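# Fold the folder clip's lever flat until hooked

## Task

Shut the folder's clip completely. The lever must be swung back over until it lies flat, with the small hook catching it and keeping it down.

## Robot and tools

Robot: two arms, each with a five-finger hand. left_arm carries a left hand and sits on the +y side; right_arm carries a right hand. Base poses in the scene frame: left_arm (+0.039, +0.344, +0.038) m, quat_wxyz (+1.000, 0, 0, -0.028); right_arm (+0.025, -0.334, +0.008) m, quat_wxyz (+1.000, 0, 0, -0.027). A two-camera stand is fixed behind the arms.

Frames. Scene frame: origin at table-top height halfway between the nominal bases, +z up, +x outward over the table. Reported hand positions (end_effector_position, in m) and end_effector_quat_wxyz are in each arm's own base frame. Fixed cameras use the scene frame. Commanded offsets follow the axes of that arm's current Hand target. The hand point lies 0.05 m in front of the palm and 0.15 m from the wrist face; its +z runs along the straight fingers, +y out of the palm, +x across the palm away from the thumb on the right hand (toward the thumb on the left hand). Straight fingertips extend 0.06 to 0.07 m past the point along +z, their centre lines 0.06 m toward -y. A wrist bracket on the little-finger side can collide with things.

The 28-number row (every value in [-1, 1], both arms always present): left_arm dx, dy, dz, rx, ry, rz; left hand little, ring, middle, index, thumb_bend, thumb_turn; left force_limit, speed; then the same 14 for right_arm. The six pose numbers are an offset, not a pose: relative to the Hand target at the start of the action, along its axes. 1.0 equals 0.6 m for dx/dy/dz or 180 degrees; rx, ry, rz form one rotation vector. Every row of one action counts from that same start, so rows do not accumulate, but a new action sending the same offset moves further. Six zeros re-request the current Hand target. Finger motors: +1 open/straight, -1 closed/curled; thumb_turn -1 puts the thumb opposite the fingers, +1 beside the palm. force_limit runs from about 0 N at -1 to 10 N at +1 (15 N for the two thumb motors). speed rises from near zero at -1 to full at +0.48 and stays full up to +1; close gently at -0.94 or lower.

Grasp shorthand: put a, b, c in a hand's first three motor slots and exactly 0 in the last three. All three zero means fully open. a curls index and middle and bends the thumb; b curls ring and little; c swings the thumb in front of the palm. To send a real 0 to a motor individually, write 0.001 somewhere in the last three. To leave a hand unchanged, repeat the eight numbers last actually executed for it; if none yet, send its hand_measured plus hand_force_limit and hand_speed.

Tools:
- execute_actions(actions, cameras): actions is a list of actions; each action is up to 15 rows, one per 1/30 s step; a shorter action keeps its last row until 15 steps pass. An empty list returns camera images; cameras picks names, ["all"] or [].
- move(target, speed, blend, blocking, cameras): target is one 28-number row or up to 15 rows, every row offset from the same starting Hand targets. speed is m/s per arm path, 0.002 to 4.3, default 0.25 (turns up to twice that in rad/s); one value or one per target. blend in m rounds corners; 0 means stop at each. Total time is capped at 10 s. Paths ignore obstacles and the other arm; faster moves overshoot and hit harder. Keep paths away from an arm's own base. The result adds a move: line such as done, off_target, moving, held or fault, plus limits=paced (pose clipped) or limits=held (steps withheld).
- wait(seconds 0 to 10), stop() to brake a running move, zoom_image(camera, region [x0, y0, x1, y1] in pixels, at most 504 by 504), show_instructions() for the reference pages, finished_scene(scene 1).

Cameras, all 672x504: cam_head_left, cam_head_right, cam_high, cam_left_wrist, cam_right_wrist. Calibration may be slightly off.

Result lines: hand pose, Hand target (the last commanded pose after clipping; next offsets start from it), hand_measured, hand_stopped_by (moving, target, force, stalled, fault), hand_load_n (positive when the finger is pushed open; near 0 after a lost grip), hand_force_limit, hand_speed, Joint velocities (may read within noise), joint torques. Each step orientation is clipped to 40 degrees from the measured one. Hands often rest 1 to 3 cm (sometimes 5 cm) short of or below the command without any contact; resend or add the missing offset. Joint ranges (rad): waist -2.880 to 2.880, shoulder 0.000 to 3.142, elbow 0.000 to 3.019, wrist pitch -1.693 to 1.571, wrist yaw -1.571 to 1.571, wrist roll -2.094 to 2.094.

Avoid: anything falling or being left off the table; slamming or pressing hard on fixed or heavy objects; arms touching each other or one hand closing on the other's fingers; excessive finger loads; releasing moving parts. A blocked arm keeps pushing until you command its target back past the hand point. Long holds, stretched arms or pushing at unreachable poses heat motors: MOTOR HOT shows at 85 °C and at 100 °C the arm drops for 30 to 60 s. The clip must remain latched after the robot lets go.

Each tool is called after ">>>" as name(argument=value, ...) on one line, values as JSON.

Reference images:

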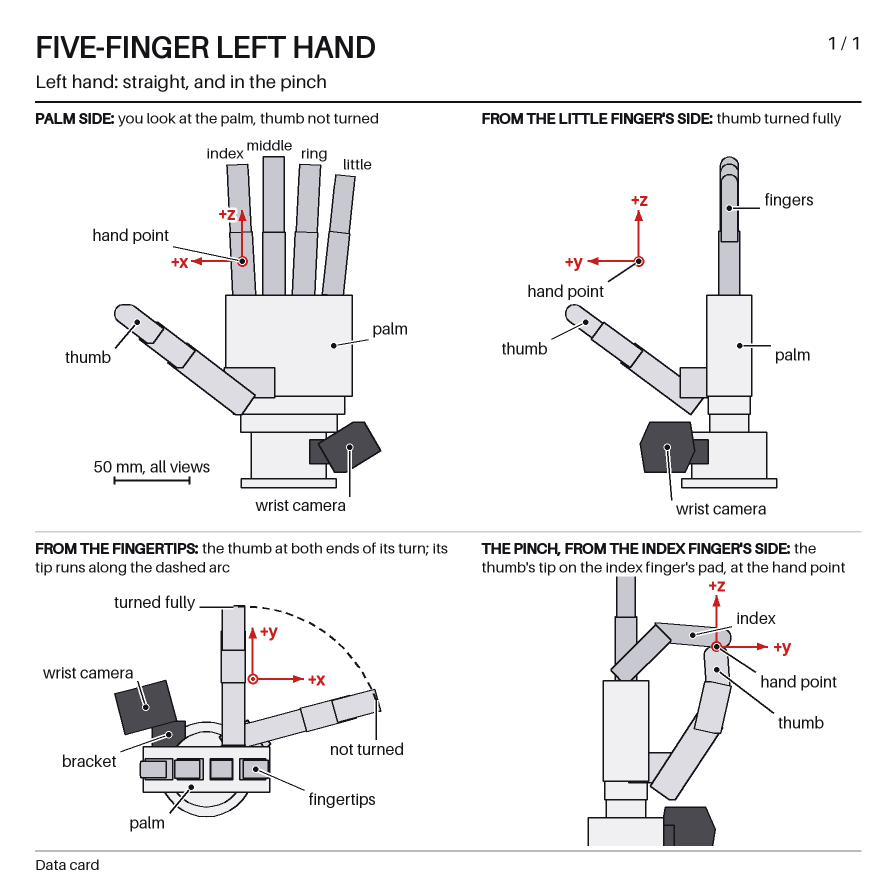

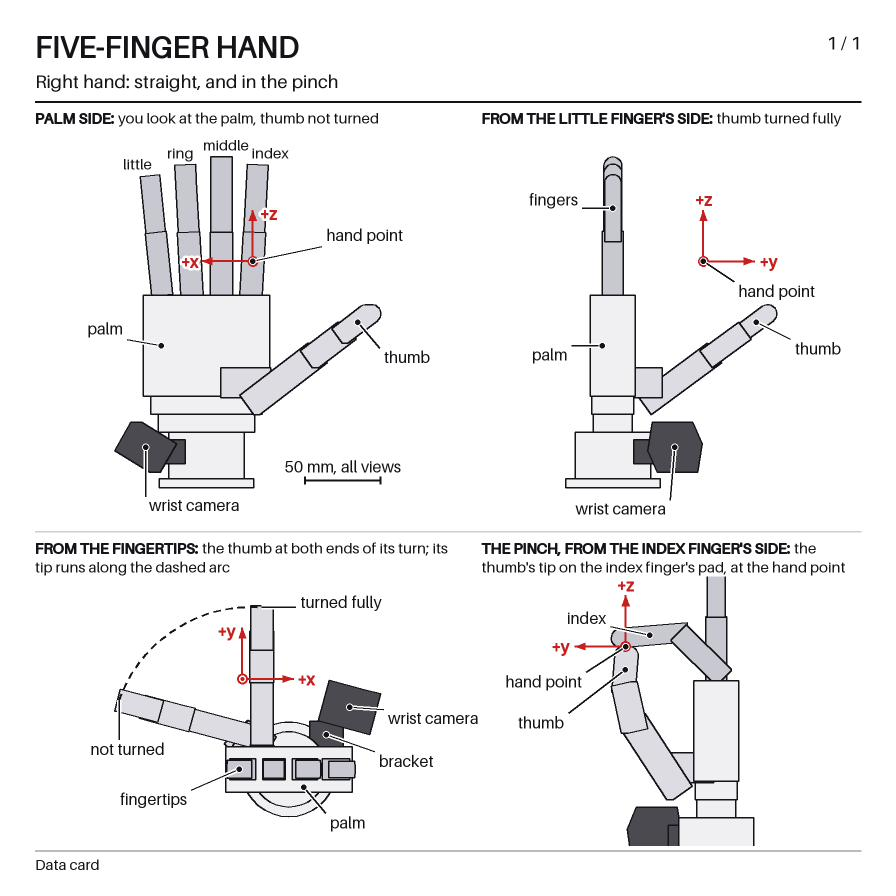

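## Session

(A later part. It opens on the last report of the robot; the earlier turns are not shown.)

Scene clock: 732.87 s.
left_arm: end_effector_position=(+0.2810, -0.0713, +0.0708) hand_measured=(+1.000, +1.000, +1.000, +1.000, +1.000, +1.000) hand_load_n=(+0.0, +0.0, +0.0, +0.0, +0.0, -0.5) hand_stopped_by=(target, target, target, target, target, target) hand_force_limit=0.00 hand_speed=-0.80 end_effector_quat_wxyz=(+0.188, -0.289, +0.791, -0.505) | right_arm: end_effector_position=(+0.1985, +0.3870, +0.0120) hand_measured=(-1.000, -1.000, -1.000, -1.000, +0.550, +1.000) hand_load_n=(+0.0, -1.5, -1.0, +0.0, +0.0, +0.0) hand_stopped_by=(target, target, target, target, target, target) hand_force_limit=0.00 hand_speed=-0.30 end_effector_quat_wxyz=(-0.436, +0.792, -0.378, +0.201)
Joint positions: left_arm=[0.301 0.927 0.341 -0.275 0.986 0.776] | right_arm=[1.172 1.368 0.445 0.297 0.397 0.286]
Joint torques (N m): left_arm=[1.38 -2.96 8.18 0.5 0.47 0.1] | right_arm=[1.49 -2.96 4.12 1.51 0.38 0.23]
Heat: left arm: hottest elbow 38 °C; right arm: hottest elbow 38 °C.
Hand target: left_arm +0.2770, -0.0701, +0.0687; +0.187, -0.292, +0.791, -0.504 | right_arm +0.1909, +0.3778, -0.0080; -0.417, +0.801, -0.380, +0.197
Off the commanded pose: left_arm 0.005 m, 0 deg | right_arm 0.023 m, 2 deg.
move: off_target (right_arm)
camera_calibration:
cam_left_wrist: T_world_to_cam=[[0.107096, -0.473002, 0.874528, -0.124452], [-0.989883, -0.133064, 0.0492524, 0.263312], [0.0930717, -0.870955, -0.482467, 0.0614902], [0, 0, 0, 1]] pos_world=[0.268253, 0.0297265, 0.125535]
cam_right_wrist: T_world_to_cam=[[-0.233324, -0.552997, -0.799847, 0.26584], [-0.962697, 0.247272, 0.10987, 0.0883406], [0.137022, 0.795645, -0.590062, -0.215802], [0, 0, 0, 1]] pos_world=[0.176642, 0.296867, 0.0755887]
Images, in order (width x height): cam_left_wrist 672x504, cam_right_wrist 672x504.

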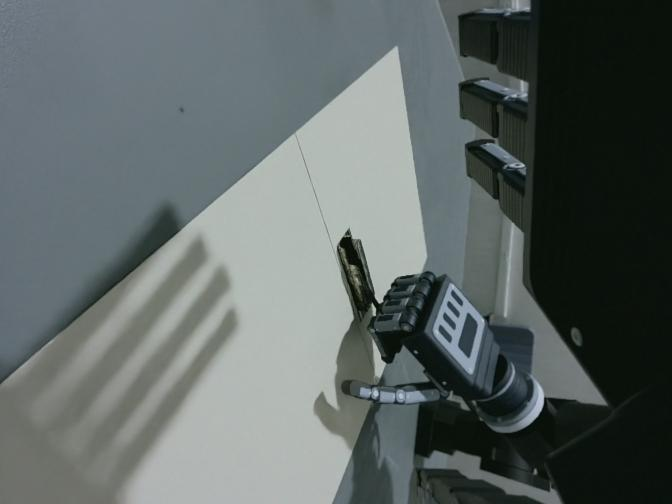

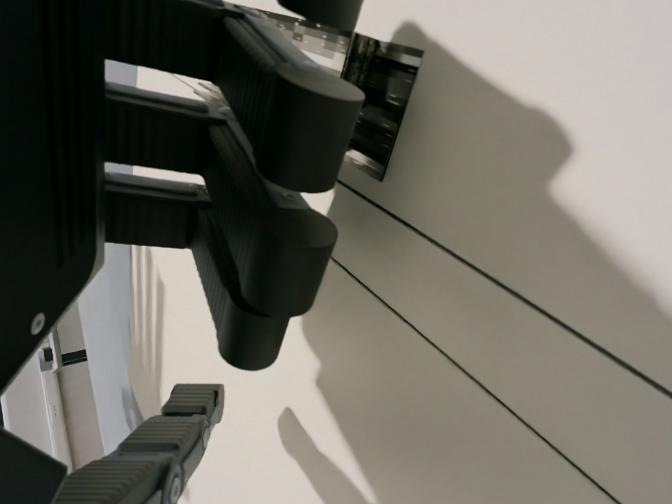

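>>> move(target=[0,0,0,0,0,0,1,1,1,1,1,1,0,-0.8,0.001,0.0418,0.013,0,0,0,-1,-1,-1,-1,0.55,1,0,-0.3], speed=0.05, cameras=["cam_left_wrist", "cam_right_wrist"])

>>> zoom_image(camera="cam_left_wrist", region=[310, 190, 490, 390])

>>> zoom_image(camera="cam_right_wrist", region=[200, 0, 500, 240])

Scene clock: 744.90 s.
left_arm: end_effector_position=(+0.2810, -0.0713, +0.0708) hand_measured=(+1.000, +1.000, +1.000, +1.000, +1.000, +1.000) hand_load_n=(+0.0, +0.0, +0.0, +0.0, +0.0, +0.0) hand_stopped_by=(target, target, target, target, target, target) hand_force_limit=0.00 hand_speed=-0.80 end_effector_quat_wxyz=(+0.188, -0.289, +0.791, -0.505) | right_arm: end_effector_position=(+0.1983, +0.3908, +0.0029) hand_measured=(-1.000, -1.000, -1.000, -1.000, +0.550, +1.000) hand_load_n=(+0.0, +0.0, -2.0, +0.0, +0.0, -0.5) hand_stopped_by=(target, target, target, target, target, target) hand_force_limit=0.00 hand_speed=-0.30 end_effector_quat_wxyz=(-0.456, +0.779, -0.380, +0.203)
Joint positions: left_arm=[0.301 0.927 0.341 -0.275 0.986 0.776] | right_arm=[1.182 1.422 0.416 0.425 0.414 0.293]
Joint torques (N m): left_arm=[1.32 -2.96 8.17 0.53 0.47 0.1] | right_arm=[1.49 -1.44 2.84 0.8 0.07 0.25]
Heat: left arm: hottest elbow 38 °C; right arm: hottest elbow 36 °C.
Hand target: left_arm +0.2770, -0.0701, +0.0687; +0.187, -0.292, +0.791, -0.504 | right_arm +0.1850, +0.3724, -0.0329; -0.418, +0.801, -0.380, +0.197
Off the commanded pose: left_arm 0.005 m, 0 deg | right_arm 0.043 m, 5 deg.
move: off_target (right_arm)
camera_calibration:
cam_left_wrist: T_world_to_cam=[[0.107096, -0.473002, 0.874528, -0.124452], [-0.989883, -0.133064, 0.0492524, 0.263312], [0.0930717, -0.870955, -0.482467, 0.0614902], [0, 0, 0, 1]] pos_world=[0.268253, 0.0297265, 0.125535]
cam_right_wrist: T_world_to_cam=[[-0.219507, -0.51718, -0.827249, 0.244004], [-0.963224, 0.249575, 0.0995578, 0.0874847], [0.154971, 0.81868, -0.552944, -0.236817], [0, 0, 0, 1]] pos_world=[0.174528, 0.298237, 0.0621958]
Images, in order (width x height): cam_left_wrist 672x504, cam_right_wrist 672x504.

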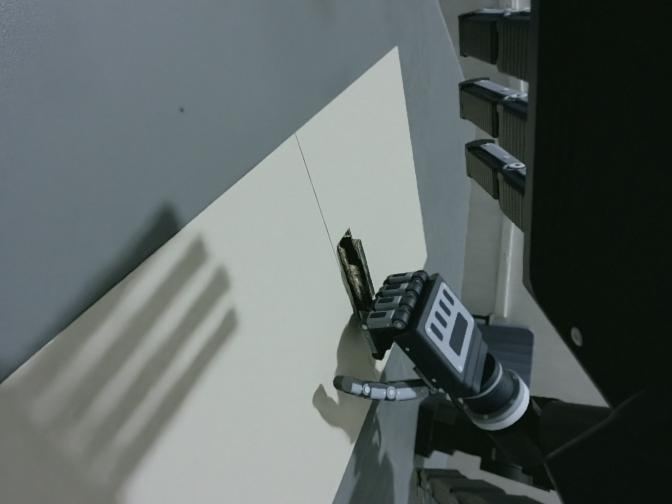

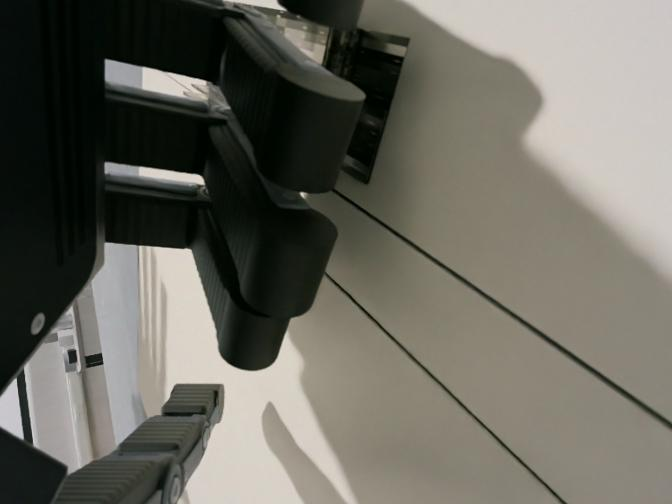

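Scaled by 2.520 from the camera's 672x504 image, which has a finer 960x720 frame.

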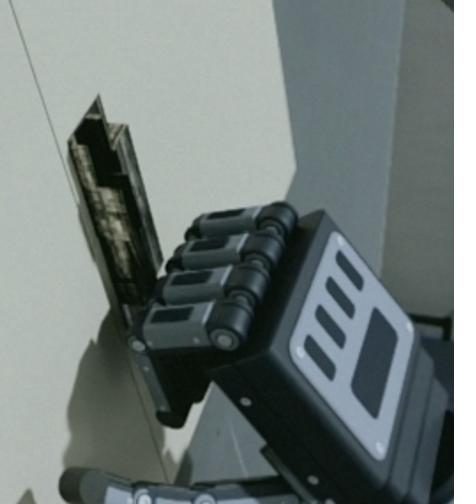

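Scaled by 1.680 from the camera's 672x504 image, which has a finer 960x720 frame.

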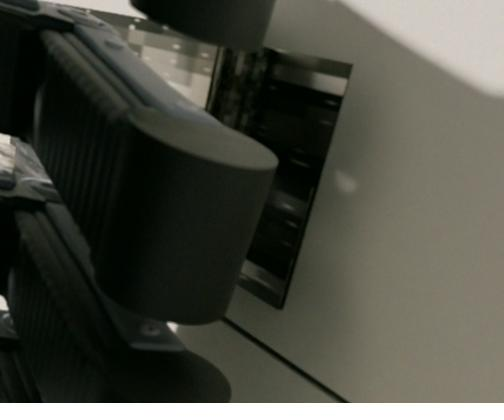

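>>> move(target=[0,0,0,0,0,0,1,1,1,1,1,1,0,-0.8,0.001,0.0487,0.0177,0,0,0,-1,-1,-1,-1,0.55,1,0,-0.3], speed=0.05, cameras=["cam_left_wrist", "cam_right_wrist"])

>>> zoom_image(camera="cam_left_wrist", region=[310, 190, 490, 390])

>>> zoom_image(camera="cam_right_wrist", region=[130, 0, 430, 240])

Scene clock: 769.60 s.
left_arm: end_effector_position=(+0.2810, -0.0713, +0.0708) hand_measured=(+1.000, +1.000, +1.000, +1.000, +1.000, +1.000) hand_load_n=(+0.0, -0.5, +0.0, -0.5, +0.0, -0.5) hand_stopped_by=(target, target, target, target, target, target) hand_force_limit=0.00 hand_speed=-0.80 end_effector_quat_wxyz=(+0.188, -0.289, +0.791, -0.505) | right_arm: end_effector_position=(+0.2023, +0.3954, -0.0021) hand_measured=(-1.000, -1.000, -1.000, -1.000, +0.550, +1.000) hand_load_n=(+0.0, -6.5, -2.0, +0.0, -0.5, +0.0) hand_stopped_by=(target, target, target, target, target, target) hand_force_limit=0.00 hand_speed=-0.30 end_effector_quat_wxyz=(-0.482, +0.760, -0.383, +0.207)
Joint positions: left_arm=[0.301 0.927 0.341 -0.275 0.986 0.776] | right_arm=[1.187 1.486 0.389 0.58 0.433 0.295]
Joint torques (N m): left_arm=[1.38 -2.96 8.17 0.53 0.47 0.1] | right_arm=[1.96 0.62 1.25 -0.18 -0.42 0.3]
Heat: left arm: hottest elbow 38 °C; right arm: hottest elbow 35 °C.
Hand target: left_arm +0.2770, -0.0701, +0.0687; +0.187, -0.292, +0.791, -0.504 | right_arm +0.1792, +0.3668, -0.0630; -0.417, +0.801, -0.380, +0.197
Off the commanded pose: left_arm 0.005 m, 0 deg | right_arm 0.071 m, 9 deg.
move: off_target (right_arm)
camera_calibration:
cam_left_wrist: T_world_to_cam=[[0.107096, -0.473002, 0.874528, -0.124452], [-0.989883, -0.133064, 0.0492524, 0.263312], [0.0930717, -0.870955, -0.482467, 0.0614902], [0, 0, 0, 1]] pos_world=[0.268253, 0.0297265, 0.125535]
cam_right_wrist: T_world_to_cam=[[-0.198727, -0.465814, -0.862279, 0.218447], [-0.962682, 0.257706, 0.0826504, 0.0873684], [0.183715, 0.846525, -0.499644, -0.260662], [0, 0, 0, 1]] pos_world=[0.175407, 0.299897, 0.0509031]
Images, in order (width x height): cam_left_wrist 672x504, cam_right_wrist 672x504.

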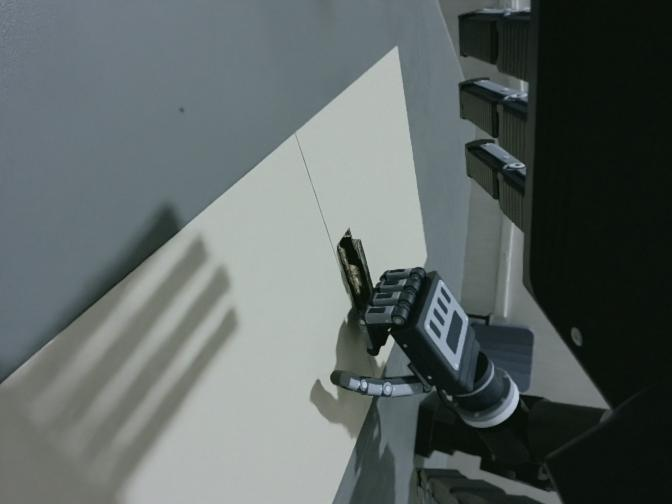

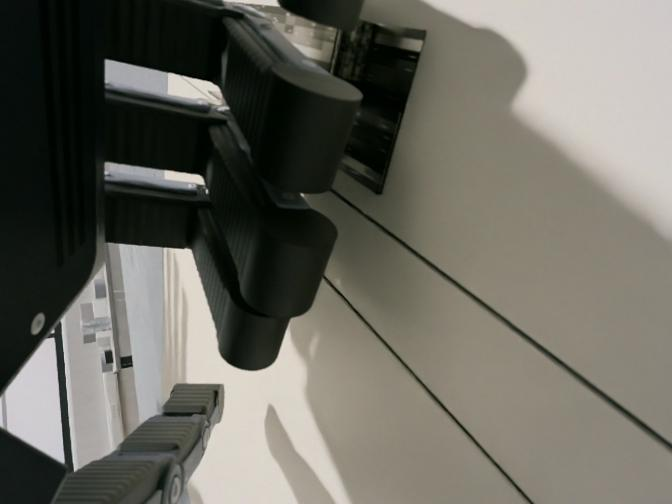

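Scaled by 2.520 from the camera's 672x504 image, which has a finer 960x720 frame.

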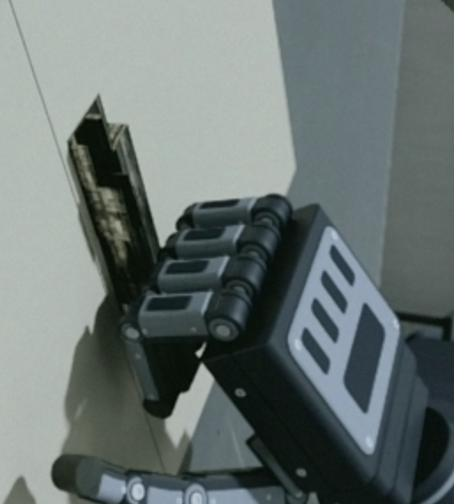

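Scaled by 1.680 from the camera's 672x504 image, which has a finer 960x720 frame.

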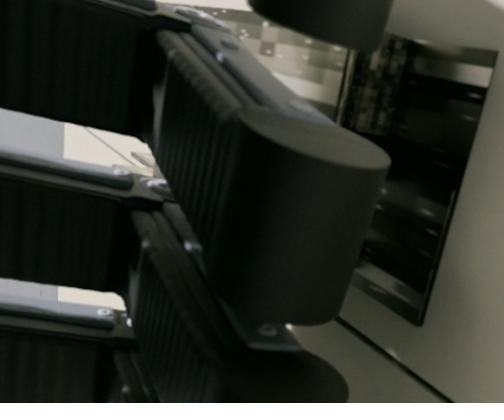

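>>> move(target=[0,0,0,0,0,0,1,1,1,1,1,1,0,-0.8,-0.0135,-0.2402,-0.0873,0,0,0,-1,-1,-1,-1,0.55,1,0,-0.3], speed=0.1, cameras=["cam_left_wrist", "cam_right_wrist"])

>>> zoom_image(camera="cam_left_wrist", region=[310, 190, 490, 390])

>>> zoom_image(camera="cam_right_wrist", region=[300, 0, 600, 240])

Scene clock: 798.87 s.
left_arm: end_effector_position=(+0.2810, -0.0713, +0.0708) hand_measured=(+1.000, +1.000, +1.000, +1.000, +1.000, +1.000) hand_load_n=(+0.0, +0.0, +0.0, +0.0, +0.0, +0.0) hand_stopped_by=(target, target, target, target, target, target) hand_force_limit=0.00 hand_speed=-0.80 end_effector_quat_wxyz=(+0.188, -0.289, +0.791, -0.505) | right_arm: end_effector_position=(+0.1930, +0.3796, +0.0565) hand_measured=(-1.000, -1.000, -1.000, -1.000, +0.550, +1.000) hand_load_n=(+0.0, +0.0, +0.0, +0.0, +0.0, +0.0) hand_stopped_by=(target, target, target, target, target, target) hand_force_limit=0.00 hand_speed=-0.30 end_effector_quat_wxyz=(-0.394, +0.814, -0.379, +0.196)
Joint positions: left_arm=[0.301 0.927 0.341 -0.275 0.986 0.776] | right_arm=[1.172 1.214 0.547 -0.057 0.388 0.297]
Joint torques (N m): left_arm=[1.38 -3.02 8.18 0.53 0.47 0.11] | right_arm=[0.38 -5.3 11.15 0.9 0.28 0.03]
Heat: left arm: hottest elbow 38 °C; right arm: hottest elbow 34 °C.
Hand target: left_arm +0.2770, -0.0701, +0.0687; +0.187, -0.292, +0.791, -0.504 | right_arm +0.2049, +0.3982, +0.0853; -0.418, +0.801, -0.380, +0.197
Off the commanded pose: left_arm 0.005 m, 0 deg | right_arm 0.036 m, 3 deg.
move: off_target (right_arm)
camera_calibration:
cam_left_wrist: T_world_to_cam=[[0.107096, -0.473002, 0.874528, -0.124452], [-0.989883, -0.133064, 0.0492524, 0.263312], [0.0930717, -0.870955, -0.482467, 0.0614902], [0, 0, 0, 1]] pos_world=[0.268253, 0.0297265, 0.125535]
cam_right_wrist: T_world_to_cam=[[-0.270995, -0.615874, -0.739771, 0.32376], [-0.956727, 0.256959, 0.136547, 0.0737365], [0.105995, 0.744762, -0.658858, -0.153705], [0, 0, 0, 1]] pos_world=[0.174575, 0.294922, 0.12817]
Images, in order (width x height): cam_left_wrist 672x504, cam_right_wrist 672x504.

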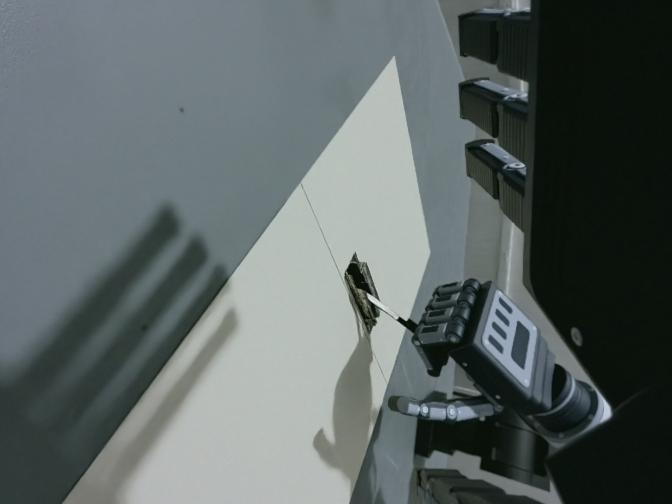

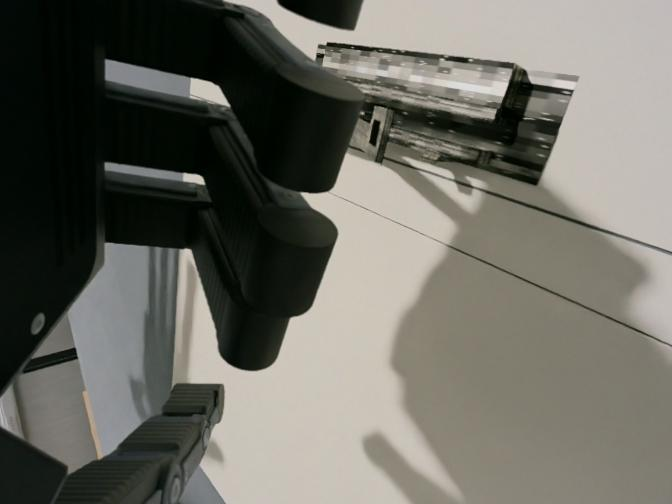

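Scaled by 2.520 from the camera's 672x504 image, which has a finer 960x720 frame.

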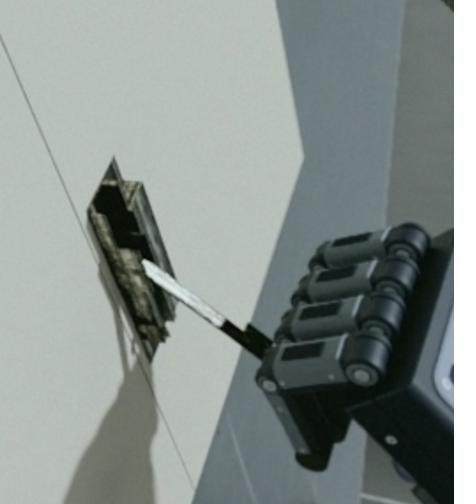

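Scaled by 1.680 from the camera's 672x504 image, which has a finer 960x720 frame.

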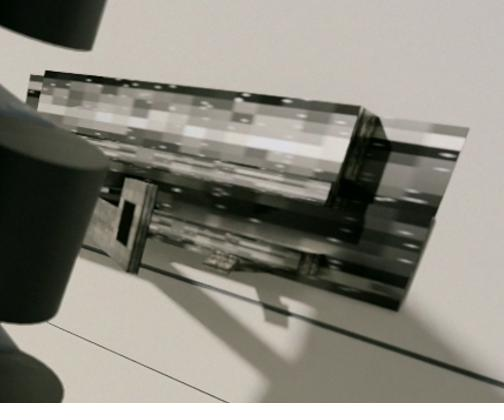

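>>> zoom_image(camera="cam_left_wrist", region=[335, 245, 435, 365])

>>> zoom_image(camera="cam_right_wrist", region=[310, 30, 590, 230])

Scaled by 4.200 from the camera's 672x504 image, which has a finer 960x720 frame.

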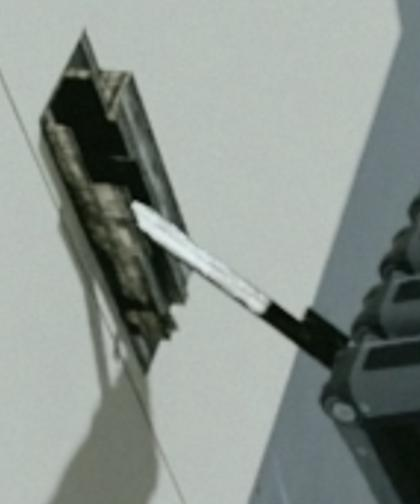

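Scaled by 1.800 from the camera's 672x504 image, which has a finer 960x720 frame.

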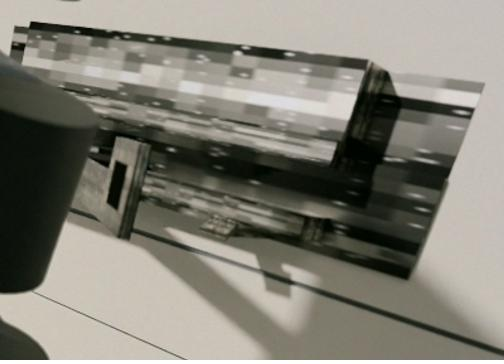

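>>> move(target=[[0,0,0,0,0,0,1,1,1,1,1,1,0,-0.8,0.0077,-0.0253,-0.0645,-0.0276,-0.0517,-0.04,-1,-1,-1,-1,0.55,1,0,-0.3],[0,0,0,0,0,0,1,1,1,1,1,1,0,-0.8,0.0152,0.0723,-0.0298,-0.0276,-0.0517,-0.04,-1,-1,-1,-1,0.55,1,0,-0.3]], speed=[0.15, 0.1], cameras=["cam_left_wrist", "cam_right_wrist"])

>>> zoom_image(camera="cam_left_wrist", region=[335, 225, 475, 365])

>>> zoom_image(camera="cam_right_wrist", region=[250, 0, 550, 240])

Scene clock: 933.93 s.
left_arm: end_effector_position=(+0.2810, -0.0713, +0.0708) hand_measured=(+1.000, +1.000, +1.000, +1.000, +1.000, +1.000) hand_load_n=(+0.0, -0.5, +0.0, +0.0, +0.0, -0.5) hand_stopped_by=(target, target, target, target, target, target) hand_force_limit=0.00 hand_speed=-0.80 end_effector_quat_wxyz=(+0.188, -0.289, +0.791, -0.505) | right_arm: end_effector_position=(+0.1782, +0.3660, +0.0642) hand_measured=(-1.000, -1.000, -1.000, -1.000, +0.550, +1.000) hand_load_n=(+0.0, +0.0, +0.0, +0.0, +0.0, +0.0) hand_stopped_by=(target, target, target, target, target, target) hand_force_limit=0.00 hand_speed=-0.30 end_effector_quat_wxyz=(-0.399, +0.853, -0.307, +0.137)
Joint positions: left_arm=[0.301 0.927 0.341 -0.275 0.986 0.776] | right_arm=[1.097 1.136 0.524 -0.099 0.154 0.145]
Joint torques (N m): left_arm=[1.44 -2.96 8.17 0.53 0.47 0.1] | right_arm=[0.85 -2.37 6.8 2.1 0.32 0]
Heat: left arm: hottest elbow 38 °C; right arm: hottest elbow 45 °C.
Hand target: left_arm +0.2770, -0.0701, +0.0687; +0.187, -0.292, +0.791, -0.504 | right_arm +0.1800, +0.3660, +0.0598; -0.399, +0.854, -0.302, +0.141
Off the commanded pose: left_arm 0.005 m, 0 deg | right_arm 0.005 m, 1 deg.
move: done
camera_calibration:
cam_left_wrist: T_world_to_cam=[[0.107096, -0.473002, 0.874528, -0.124452], [-0.989883, -0.133064, 0.0492524, 0.263312], [0.0930717, -0.870955, -0.482467, 0.0614902], [0, 0, 0, 1]] pos_world=[0.268253, 0.0297265, 0.125535]
cam_right_wrist: T_world_to_cam=[[-0.180943, -0.665369, -0.724254, 0.318066], [-0.980641, 0.0660155, 0.184349, 0.133067], [-0.0748482, 0.74359, -0.664433, -0.103946], [0, 0, 0, 1]] pos_world=[0.180263, 0.28014, 0.136765]
Images, in order (width x height): cam_left_wrist 672x504, cam_right_wrist 672x504.

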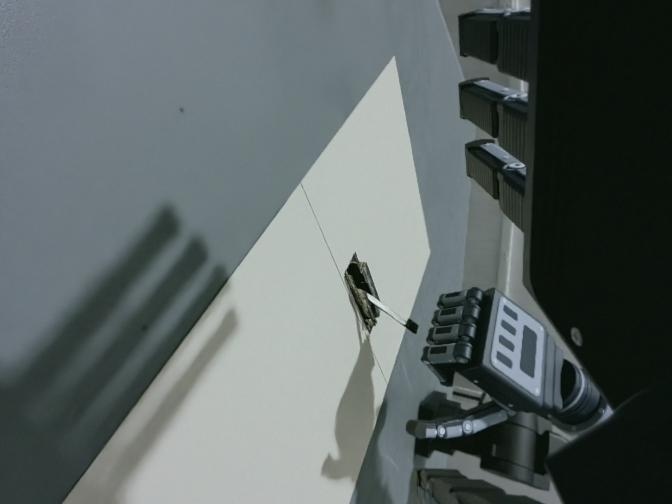

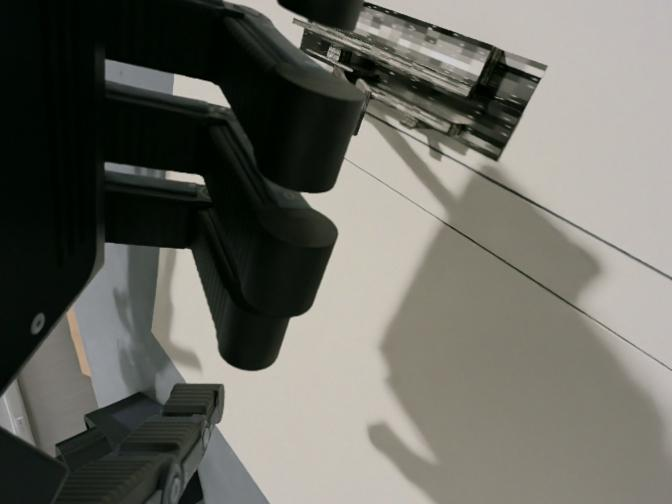

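Scaled by 3.600 from the camera's 672x504 image, which has a finer 960x720 frame.

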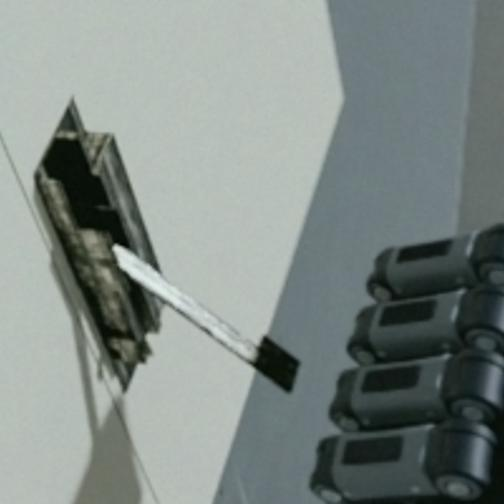

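Scaled by 1.680 from the camera's 672x504 image, which has a finer 960x720 frame.

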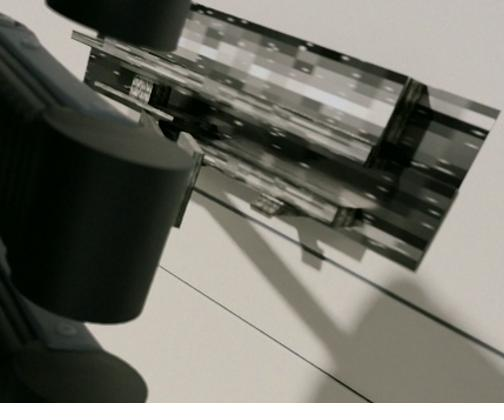

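>>> move(target=[[0,0,0,0,0,0,1,1,1,1,1,1,0,-0.8,-0.0072,0.0145,0.021,0,0,0,-1,-1,-1,-1,0.55,1,0,-0.3],[0,0,0,0,0,0,1,1,1,1,1,1,0,-0.8,-0.0072,0.0605,0.0258,0,0,0,-1,-1,-1,-1,0.55,1,0,-0.3],[0,0,0,0,0,0,1,1,1,1,1,1,0,-0.8,-0.0072,0.1232,0.0393,0,0,0,-1,-1,-1,-1,0.55,1,0,-0.3]], speed=[0.06, 0.05, 0.05], blend=[0.004, 0.008, 0], cameras=["cam_left_wrist", "cam_right_wrist"])

>>> zoom_image(camera="cam_left_wrist", region=[325, 235, 465, 375])

>>> zoom_image(camera="cam_right_wrist", region=[200, 0, 500, 240])

Scene clock: 960.47 s.
left_arm: end_effector_position=(+0.2810, -0.0713, +0.0708) hand_measured=(+1.000, +1.000, +1.000, +1.000, +1.000, +1.000) hand_load_n=(+0.0, +0.0, +0.0, +0.0, +0.0, +0.0) hand_stopped_by=(target, target, target, target, target, target) hand_force_limit=0.00 hand_speed=-0.80 end_effector_quat_wxyz=(+0.188, -0.289, +0.791, -0.505) | right_arm: end_effector_position=(+0.1696, +0.3567, +0.0103) hand_measured=(-1.000, -1.000, -1.000, -1.000, +0.550, +1.000) hand_load_n=(+0.0, -1.0, +0.0, +0.5, +0.0, +0.0) hand_stopped_by=(target, target, target, target, target, target) hand_force_limit=0.00 hand_speed=-0.30 end_effector_quat_wxyz=(-0.422, +0.842, -0.301, +0.149)
Joint positions: left_arm=[0.301 0.927 0.341 -0.275 0.986 0.776] | right_arm=[1.122 1.246 0.38 0.21 0.187 0.145]
Joint torques (N m): left_arm=[1.38 -2.96 8.17 0.5 0.47 0.1] | right_arm=[2.02 -1.32 4.19 1.2 0.15 0.21]
Heat: left arm: hottest elbow 38 °C; right arm: hottest elbow 42 °C.
Hand target: left_arm +0.2770, -0.0701, +0.0687; +0.187, -0.292, +0.791, -0.504 | right_arm +0.1581, +0.3459, -0.0120; -0.399, +0.854, -0.302, +0.141
Off the commanded pose: left_arm 0.005 m, 0 deg | right_arm 0.027 m, 3 deg.
move: off_target (right_arm)
camera_calibration:
cam_left_wrist: T_world_to_cam=[[0.107096, -0.473002, 0.874528, -0.124452], [-0.989883, -0.133064, 0.0492524, 0.263312], [0.0930717, -0.870955, -0.482467, 0.0614902], [0, 0, 0, 1]] pos_world=[0.268253, 0.0297265, 0.125535]
cam_right_wrist: T_world_to_cam=[[-0.149581, -0.636248, -0.756845, 0.256102], [-0.987655, 0.0601372, 0.144644, 0.138913], [-0.0465146, 0.769137, -0.637388, -0.147729], [0, 0, 0, 1]] pos_world=[0.168634, 0.268214, 0.079576]
Images, in order (width x height): cam_left_wrist 672x504, cam_right_wrist 672x504.

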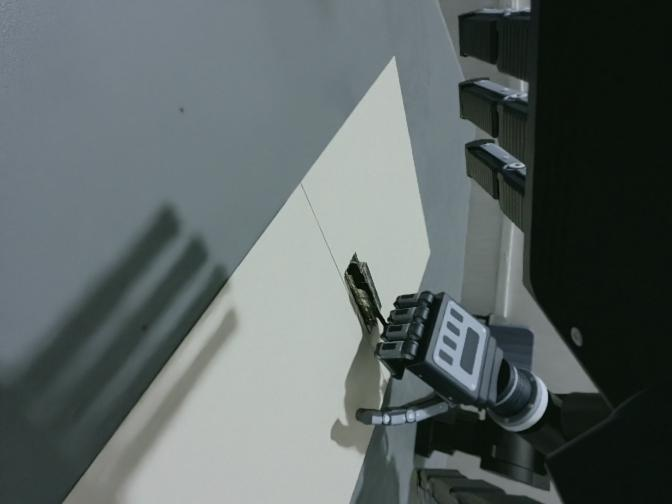

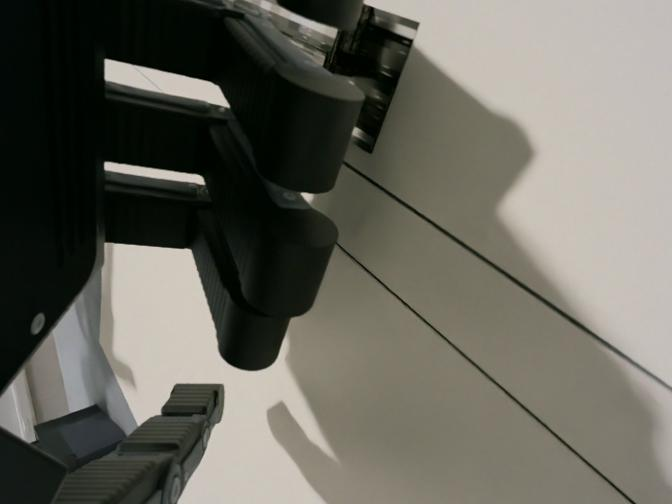

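Scaled by 3.600 from the camera's 672x504 image, which has a finer 960x720 frame.

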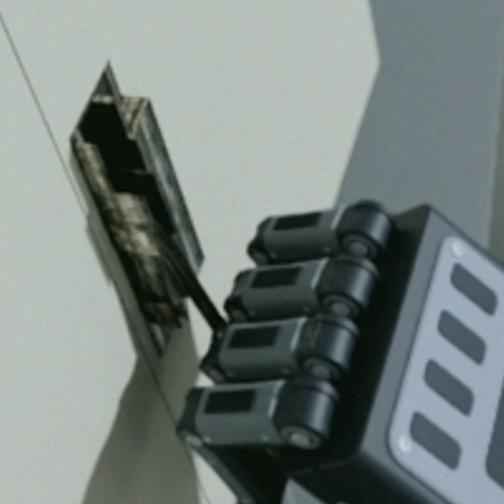

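Scaled by 1.680 from the camera's 672x504 image, which has a finer 960x720 frame.

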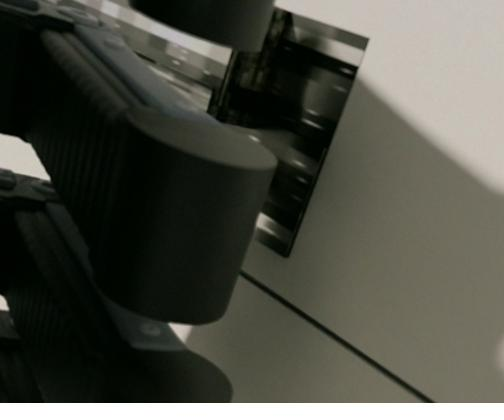

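>>> move(target=[0,0,0,0,0,0,1,1,1,1,1,1,0,-0.8,0,-0.0048,-0.0123,-0.1667,0,0,-1,-1,-1,-1,0.55,1,0,-0.3], speed=0.12, cameras=["cam_left_wrist", "cam_right_wrist"])

>>> zoom_image(camera="cam_left_wrist", region=[325, 235, 465, 375])

>>> zoom_image(camera="cam_right_wrist", region=[200, 0, 500, 240])

Scene clock: 981.83 s.
left_arm: end_effector_position=(+0.2810, -0.0713, +0.0708) hand_measured=(+1.000, +1.000, +1.000, +1.000, +1.000, +1.000) hand_load_n=(+0.0, +0.0, +0.0, +0.0, +0.0, +0.0) hand_stopped_by=(target, target, target, target, target, target) hand_force_limit=0.00 hand_speed=-0.80 end_effector_quat_wxyz=(+0.188, -0.289, +0.791, -0.505) | right_arm: end_effector_position=(+0.1594, +0.3463, +0.0077) hand_measured=(-1.000, -1.000, -1.000, -1.000, +0.550, +1.000) hand_load_n=(+0.0, -1.0, -0.5, +0.0, +0.0, +0.0) hand_stopped_by=(target, target, target, target, target, target) hand_force_limit=0.00 hand_speed=-0.30 end_effector_quat_wxyz=(-0.189, +0.926, -0.319, +0.068)
Joint positions: left_arm=[0.301 0.927 0.341 -0.275 0.986 0.776] | right_arm=[1.073 1.405 0.736 -0.504 0.07 0.151]
Joint torques (N m): left_arm=[1.32 -2.96 8.17 0.51 0.47 0.1] | right_arm=[0.79 -2.55 7.25 -0.31 -0.23 0.26]
Heat: left arm: hottest elbow 38 °C; right arm: hottest elbow 40 °C.
Hand target: left_arm +0.2770, -0.0701, +0.0687; +0.187, -0.292, +0.791, -0.504 | right_arm +0.1558, +0.3429, -0.0050; -0.164, +0.928, -0.329, +0.058
Off the commanded pose: left_arm 0.005 m, 0 deg | right_arm 0.014 m, 3 deg.
move: off_target (right_arm)
camera_calibration:
cam_left_wrist: T_world_to_cam=[[0.107096, -0.473002, 0.874528, -0.124452], [-0.989883, -0.133064, 0.0492524, 0.263312], [0.0930717, -0.870955, -0.482467, 0.0614902], [0, 0, 0, 1]] pos_world=[0.268253, 0.0297265, 0.125535]
cam_right_wrist: T_world_to_cam=[[-0.317879, -0.87748, -0.35914, 0.353161], [-0.898867, 0.158395, 0.408594, 0.0795947], [-0.301647, 0.452702, -0.839089, 0.00998512], [0, 0, 0, 1]] pos_world=[0.186819, 0.292764, 0.102691]
Images, in order (width x height): cam_left_wrist 672x504, cam_right_wrist 672x504.

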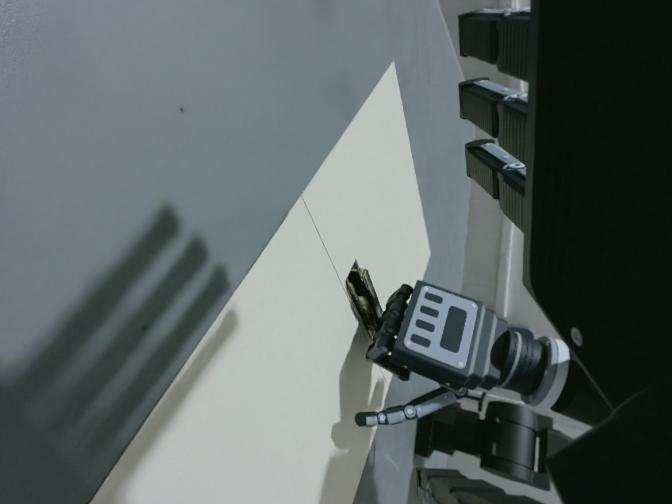

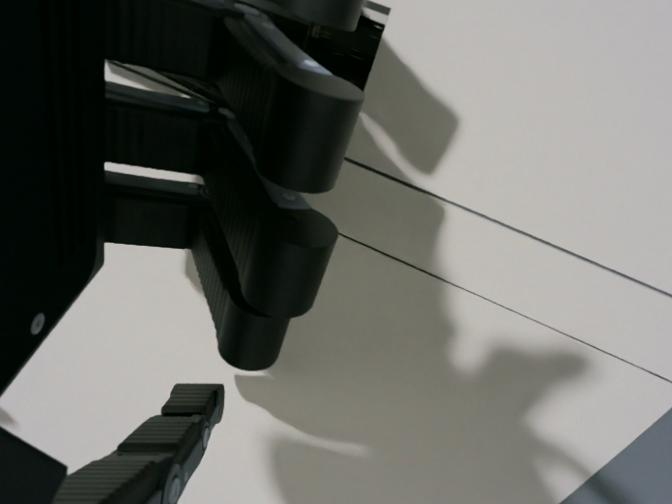

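Scaled by 3.600 from the camera's 672x504 image, which has a finer 960x720 frame.

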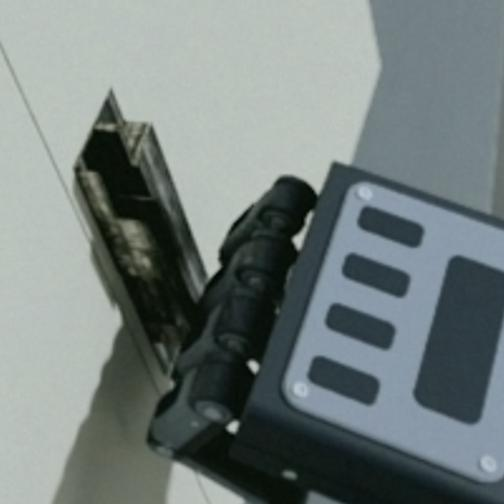

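Scaled by 1.680 from the camera's 672x504 image, which has a finer 960x720 frame.

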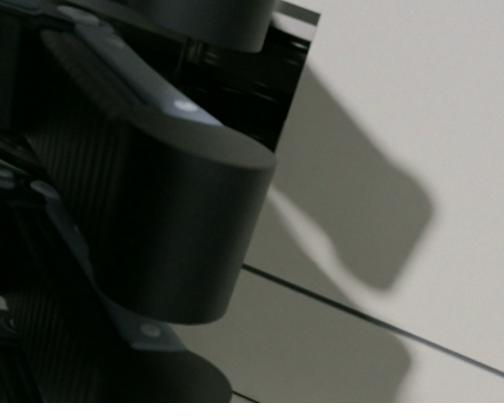

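>>> move(target=[0,0,0,0,0,0,1,1,1,1,1,1,0,-0.8,0,0.0265,0.0435,0,0,0,-1,-1,-1,-1,0.55,1,0,-0.3], speed=0.06, cameras=["cam_left_wrist", "cam_right_wrist"])

>>> zoom_image(camera="cam_left_wrist", region=[325, 235, 465, 375])

>>> zoom_image(camera="cam_right_wrist", region=[200, 0, 500, 240])

Scene clock: 1000.20 s.
left_arm: end_effector_position=(+0.2810, -0.0713, +0.0708) hand_measured=(+1.000, +1.000, +1.000, +1.000, +1.000, +1.000) hand_load_n=(+0.0, +0.0, -0.5, +0.0, +0.0, +0.0) hand_stopped_by=(target, target, target, target, target, target) hand_force_limit=0.00 hand_speed=-0.80 end_effector_quat_wxyz=(+0.188, -0.289, +0.791, -0.505) | right_arm: end_effector_position=(+0.1629, +0.3530, +0.0030) hand_measured=(-1.000, -1.000, -1.000, -1.000, +0.550, +1.000) hand_load_n=(+0.0, -7.0, -1.5, +0.0, +0.0, +0.0) hand_stopped_by=(target, target, target, target, target, target) hand_force_limit=0.00 hand_speed=-0.30 end_effector_quat_wxyz=(-0.201, +0.923, -0.322, +0.069)
Joint positions: left_arm=[0.301 0.927 0.341 -0.275 0.986 0.776] | right_arm=[1.072 1.42 0.73 -0.458 0.07 0.157]
Joint torques (N m): left_arm=[1.38 -2.96 8.18 0.51 0.47 0.1] | right_arm=[0.67 -1.26 3.58 1.57 -0.16 0.23]
Heat: left arm: hottest elbow 38 °C; right arm: hottest elbow 38 °C.
Hand target: left_arm +0.2770, -0.0701, +0.0687; +0.187, -0.292, +0.791, -0.504 | right_arm +0.1520, +0.3383, -0.0350; -0.164, +0.928, -0.329, +0.058
Off the commanded pose: left_arm 0.005 m, 0 deg | right_arm 0.042 m, 5 deg.
move: off_target (right_arm)
camera_calibration:
cam_left_wrist: T_world_to_cam=[[0.107096, -0.473002, 0.874528, -0.124452], [-0.989883, -0.133064, 0.0492524, 0.263312], [0.0930717, -0.870955, -0.482467, 0.0614902], [0, 0, 0, 1]] pos_world=[0.268253, 0.0297265, 0.125535]
cam_right_wrist: T_world_to_cam=[[-0.320037, -0.866674, -0.382691, 0.355055], [-0.901709, 0.154709, 0.403715, 0.0854515], [-0.290684, 0.47428, -0.831, -0.00538487], [0, 0, 0, 1]] pos_world=[0.189118, 0.297051, 0.0969034]
Images, in order (width x height): cam_left_wrist 672x504, cam_right_wrist 672x504.

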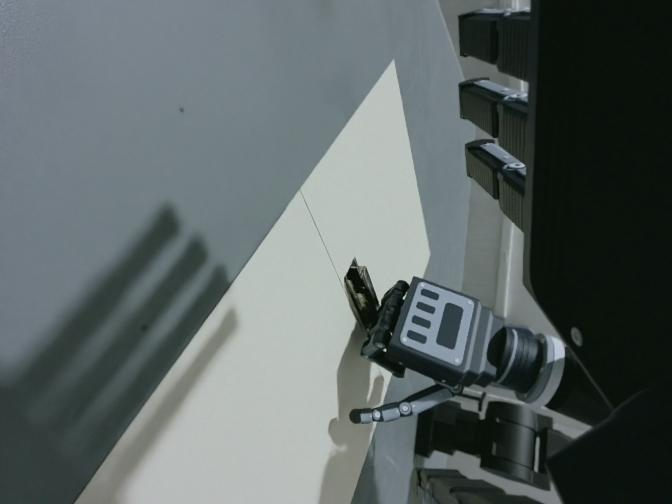

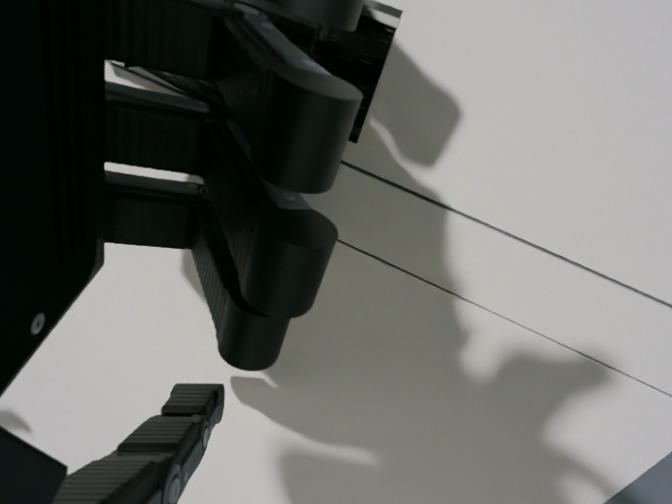

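Scaled by 3.600 from the camera's 672x504 image, which has a finer 960x720 frame.

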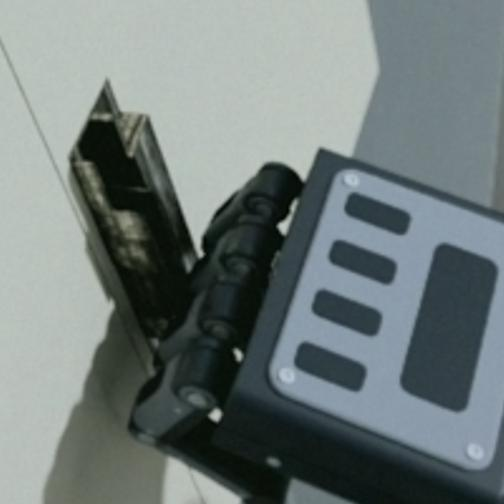

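Scaled by 1.680 from the camera's 672x504 image, which has a finer 960x720 frame.

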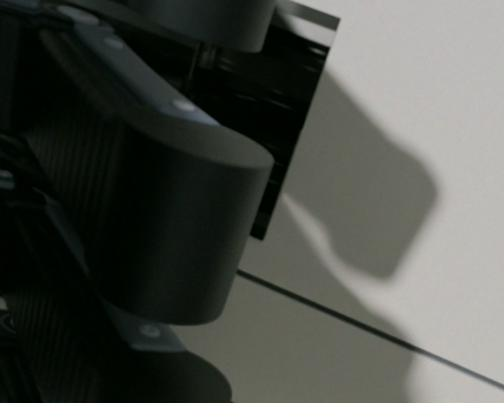

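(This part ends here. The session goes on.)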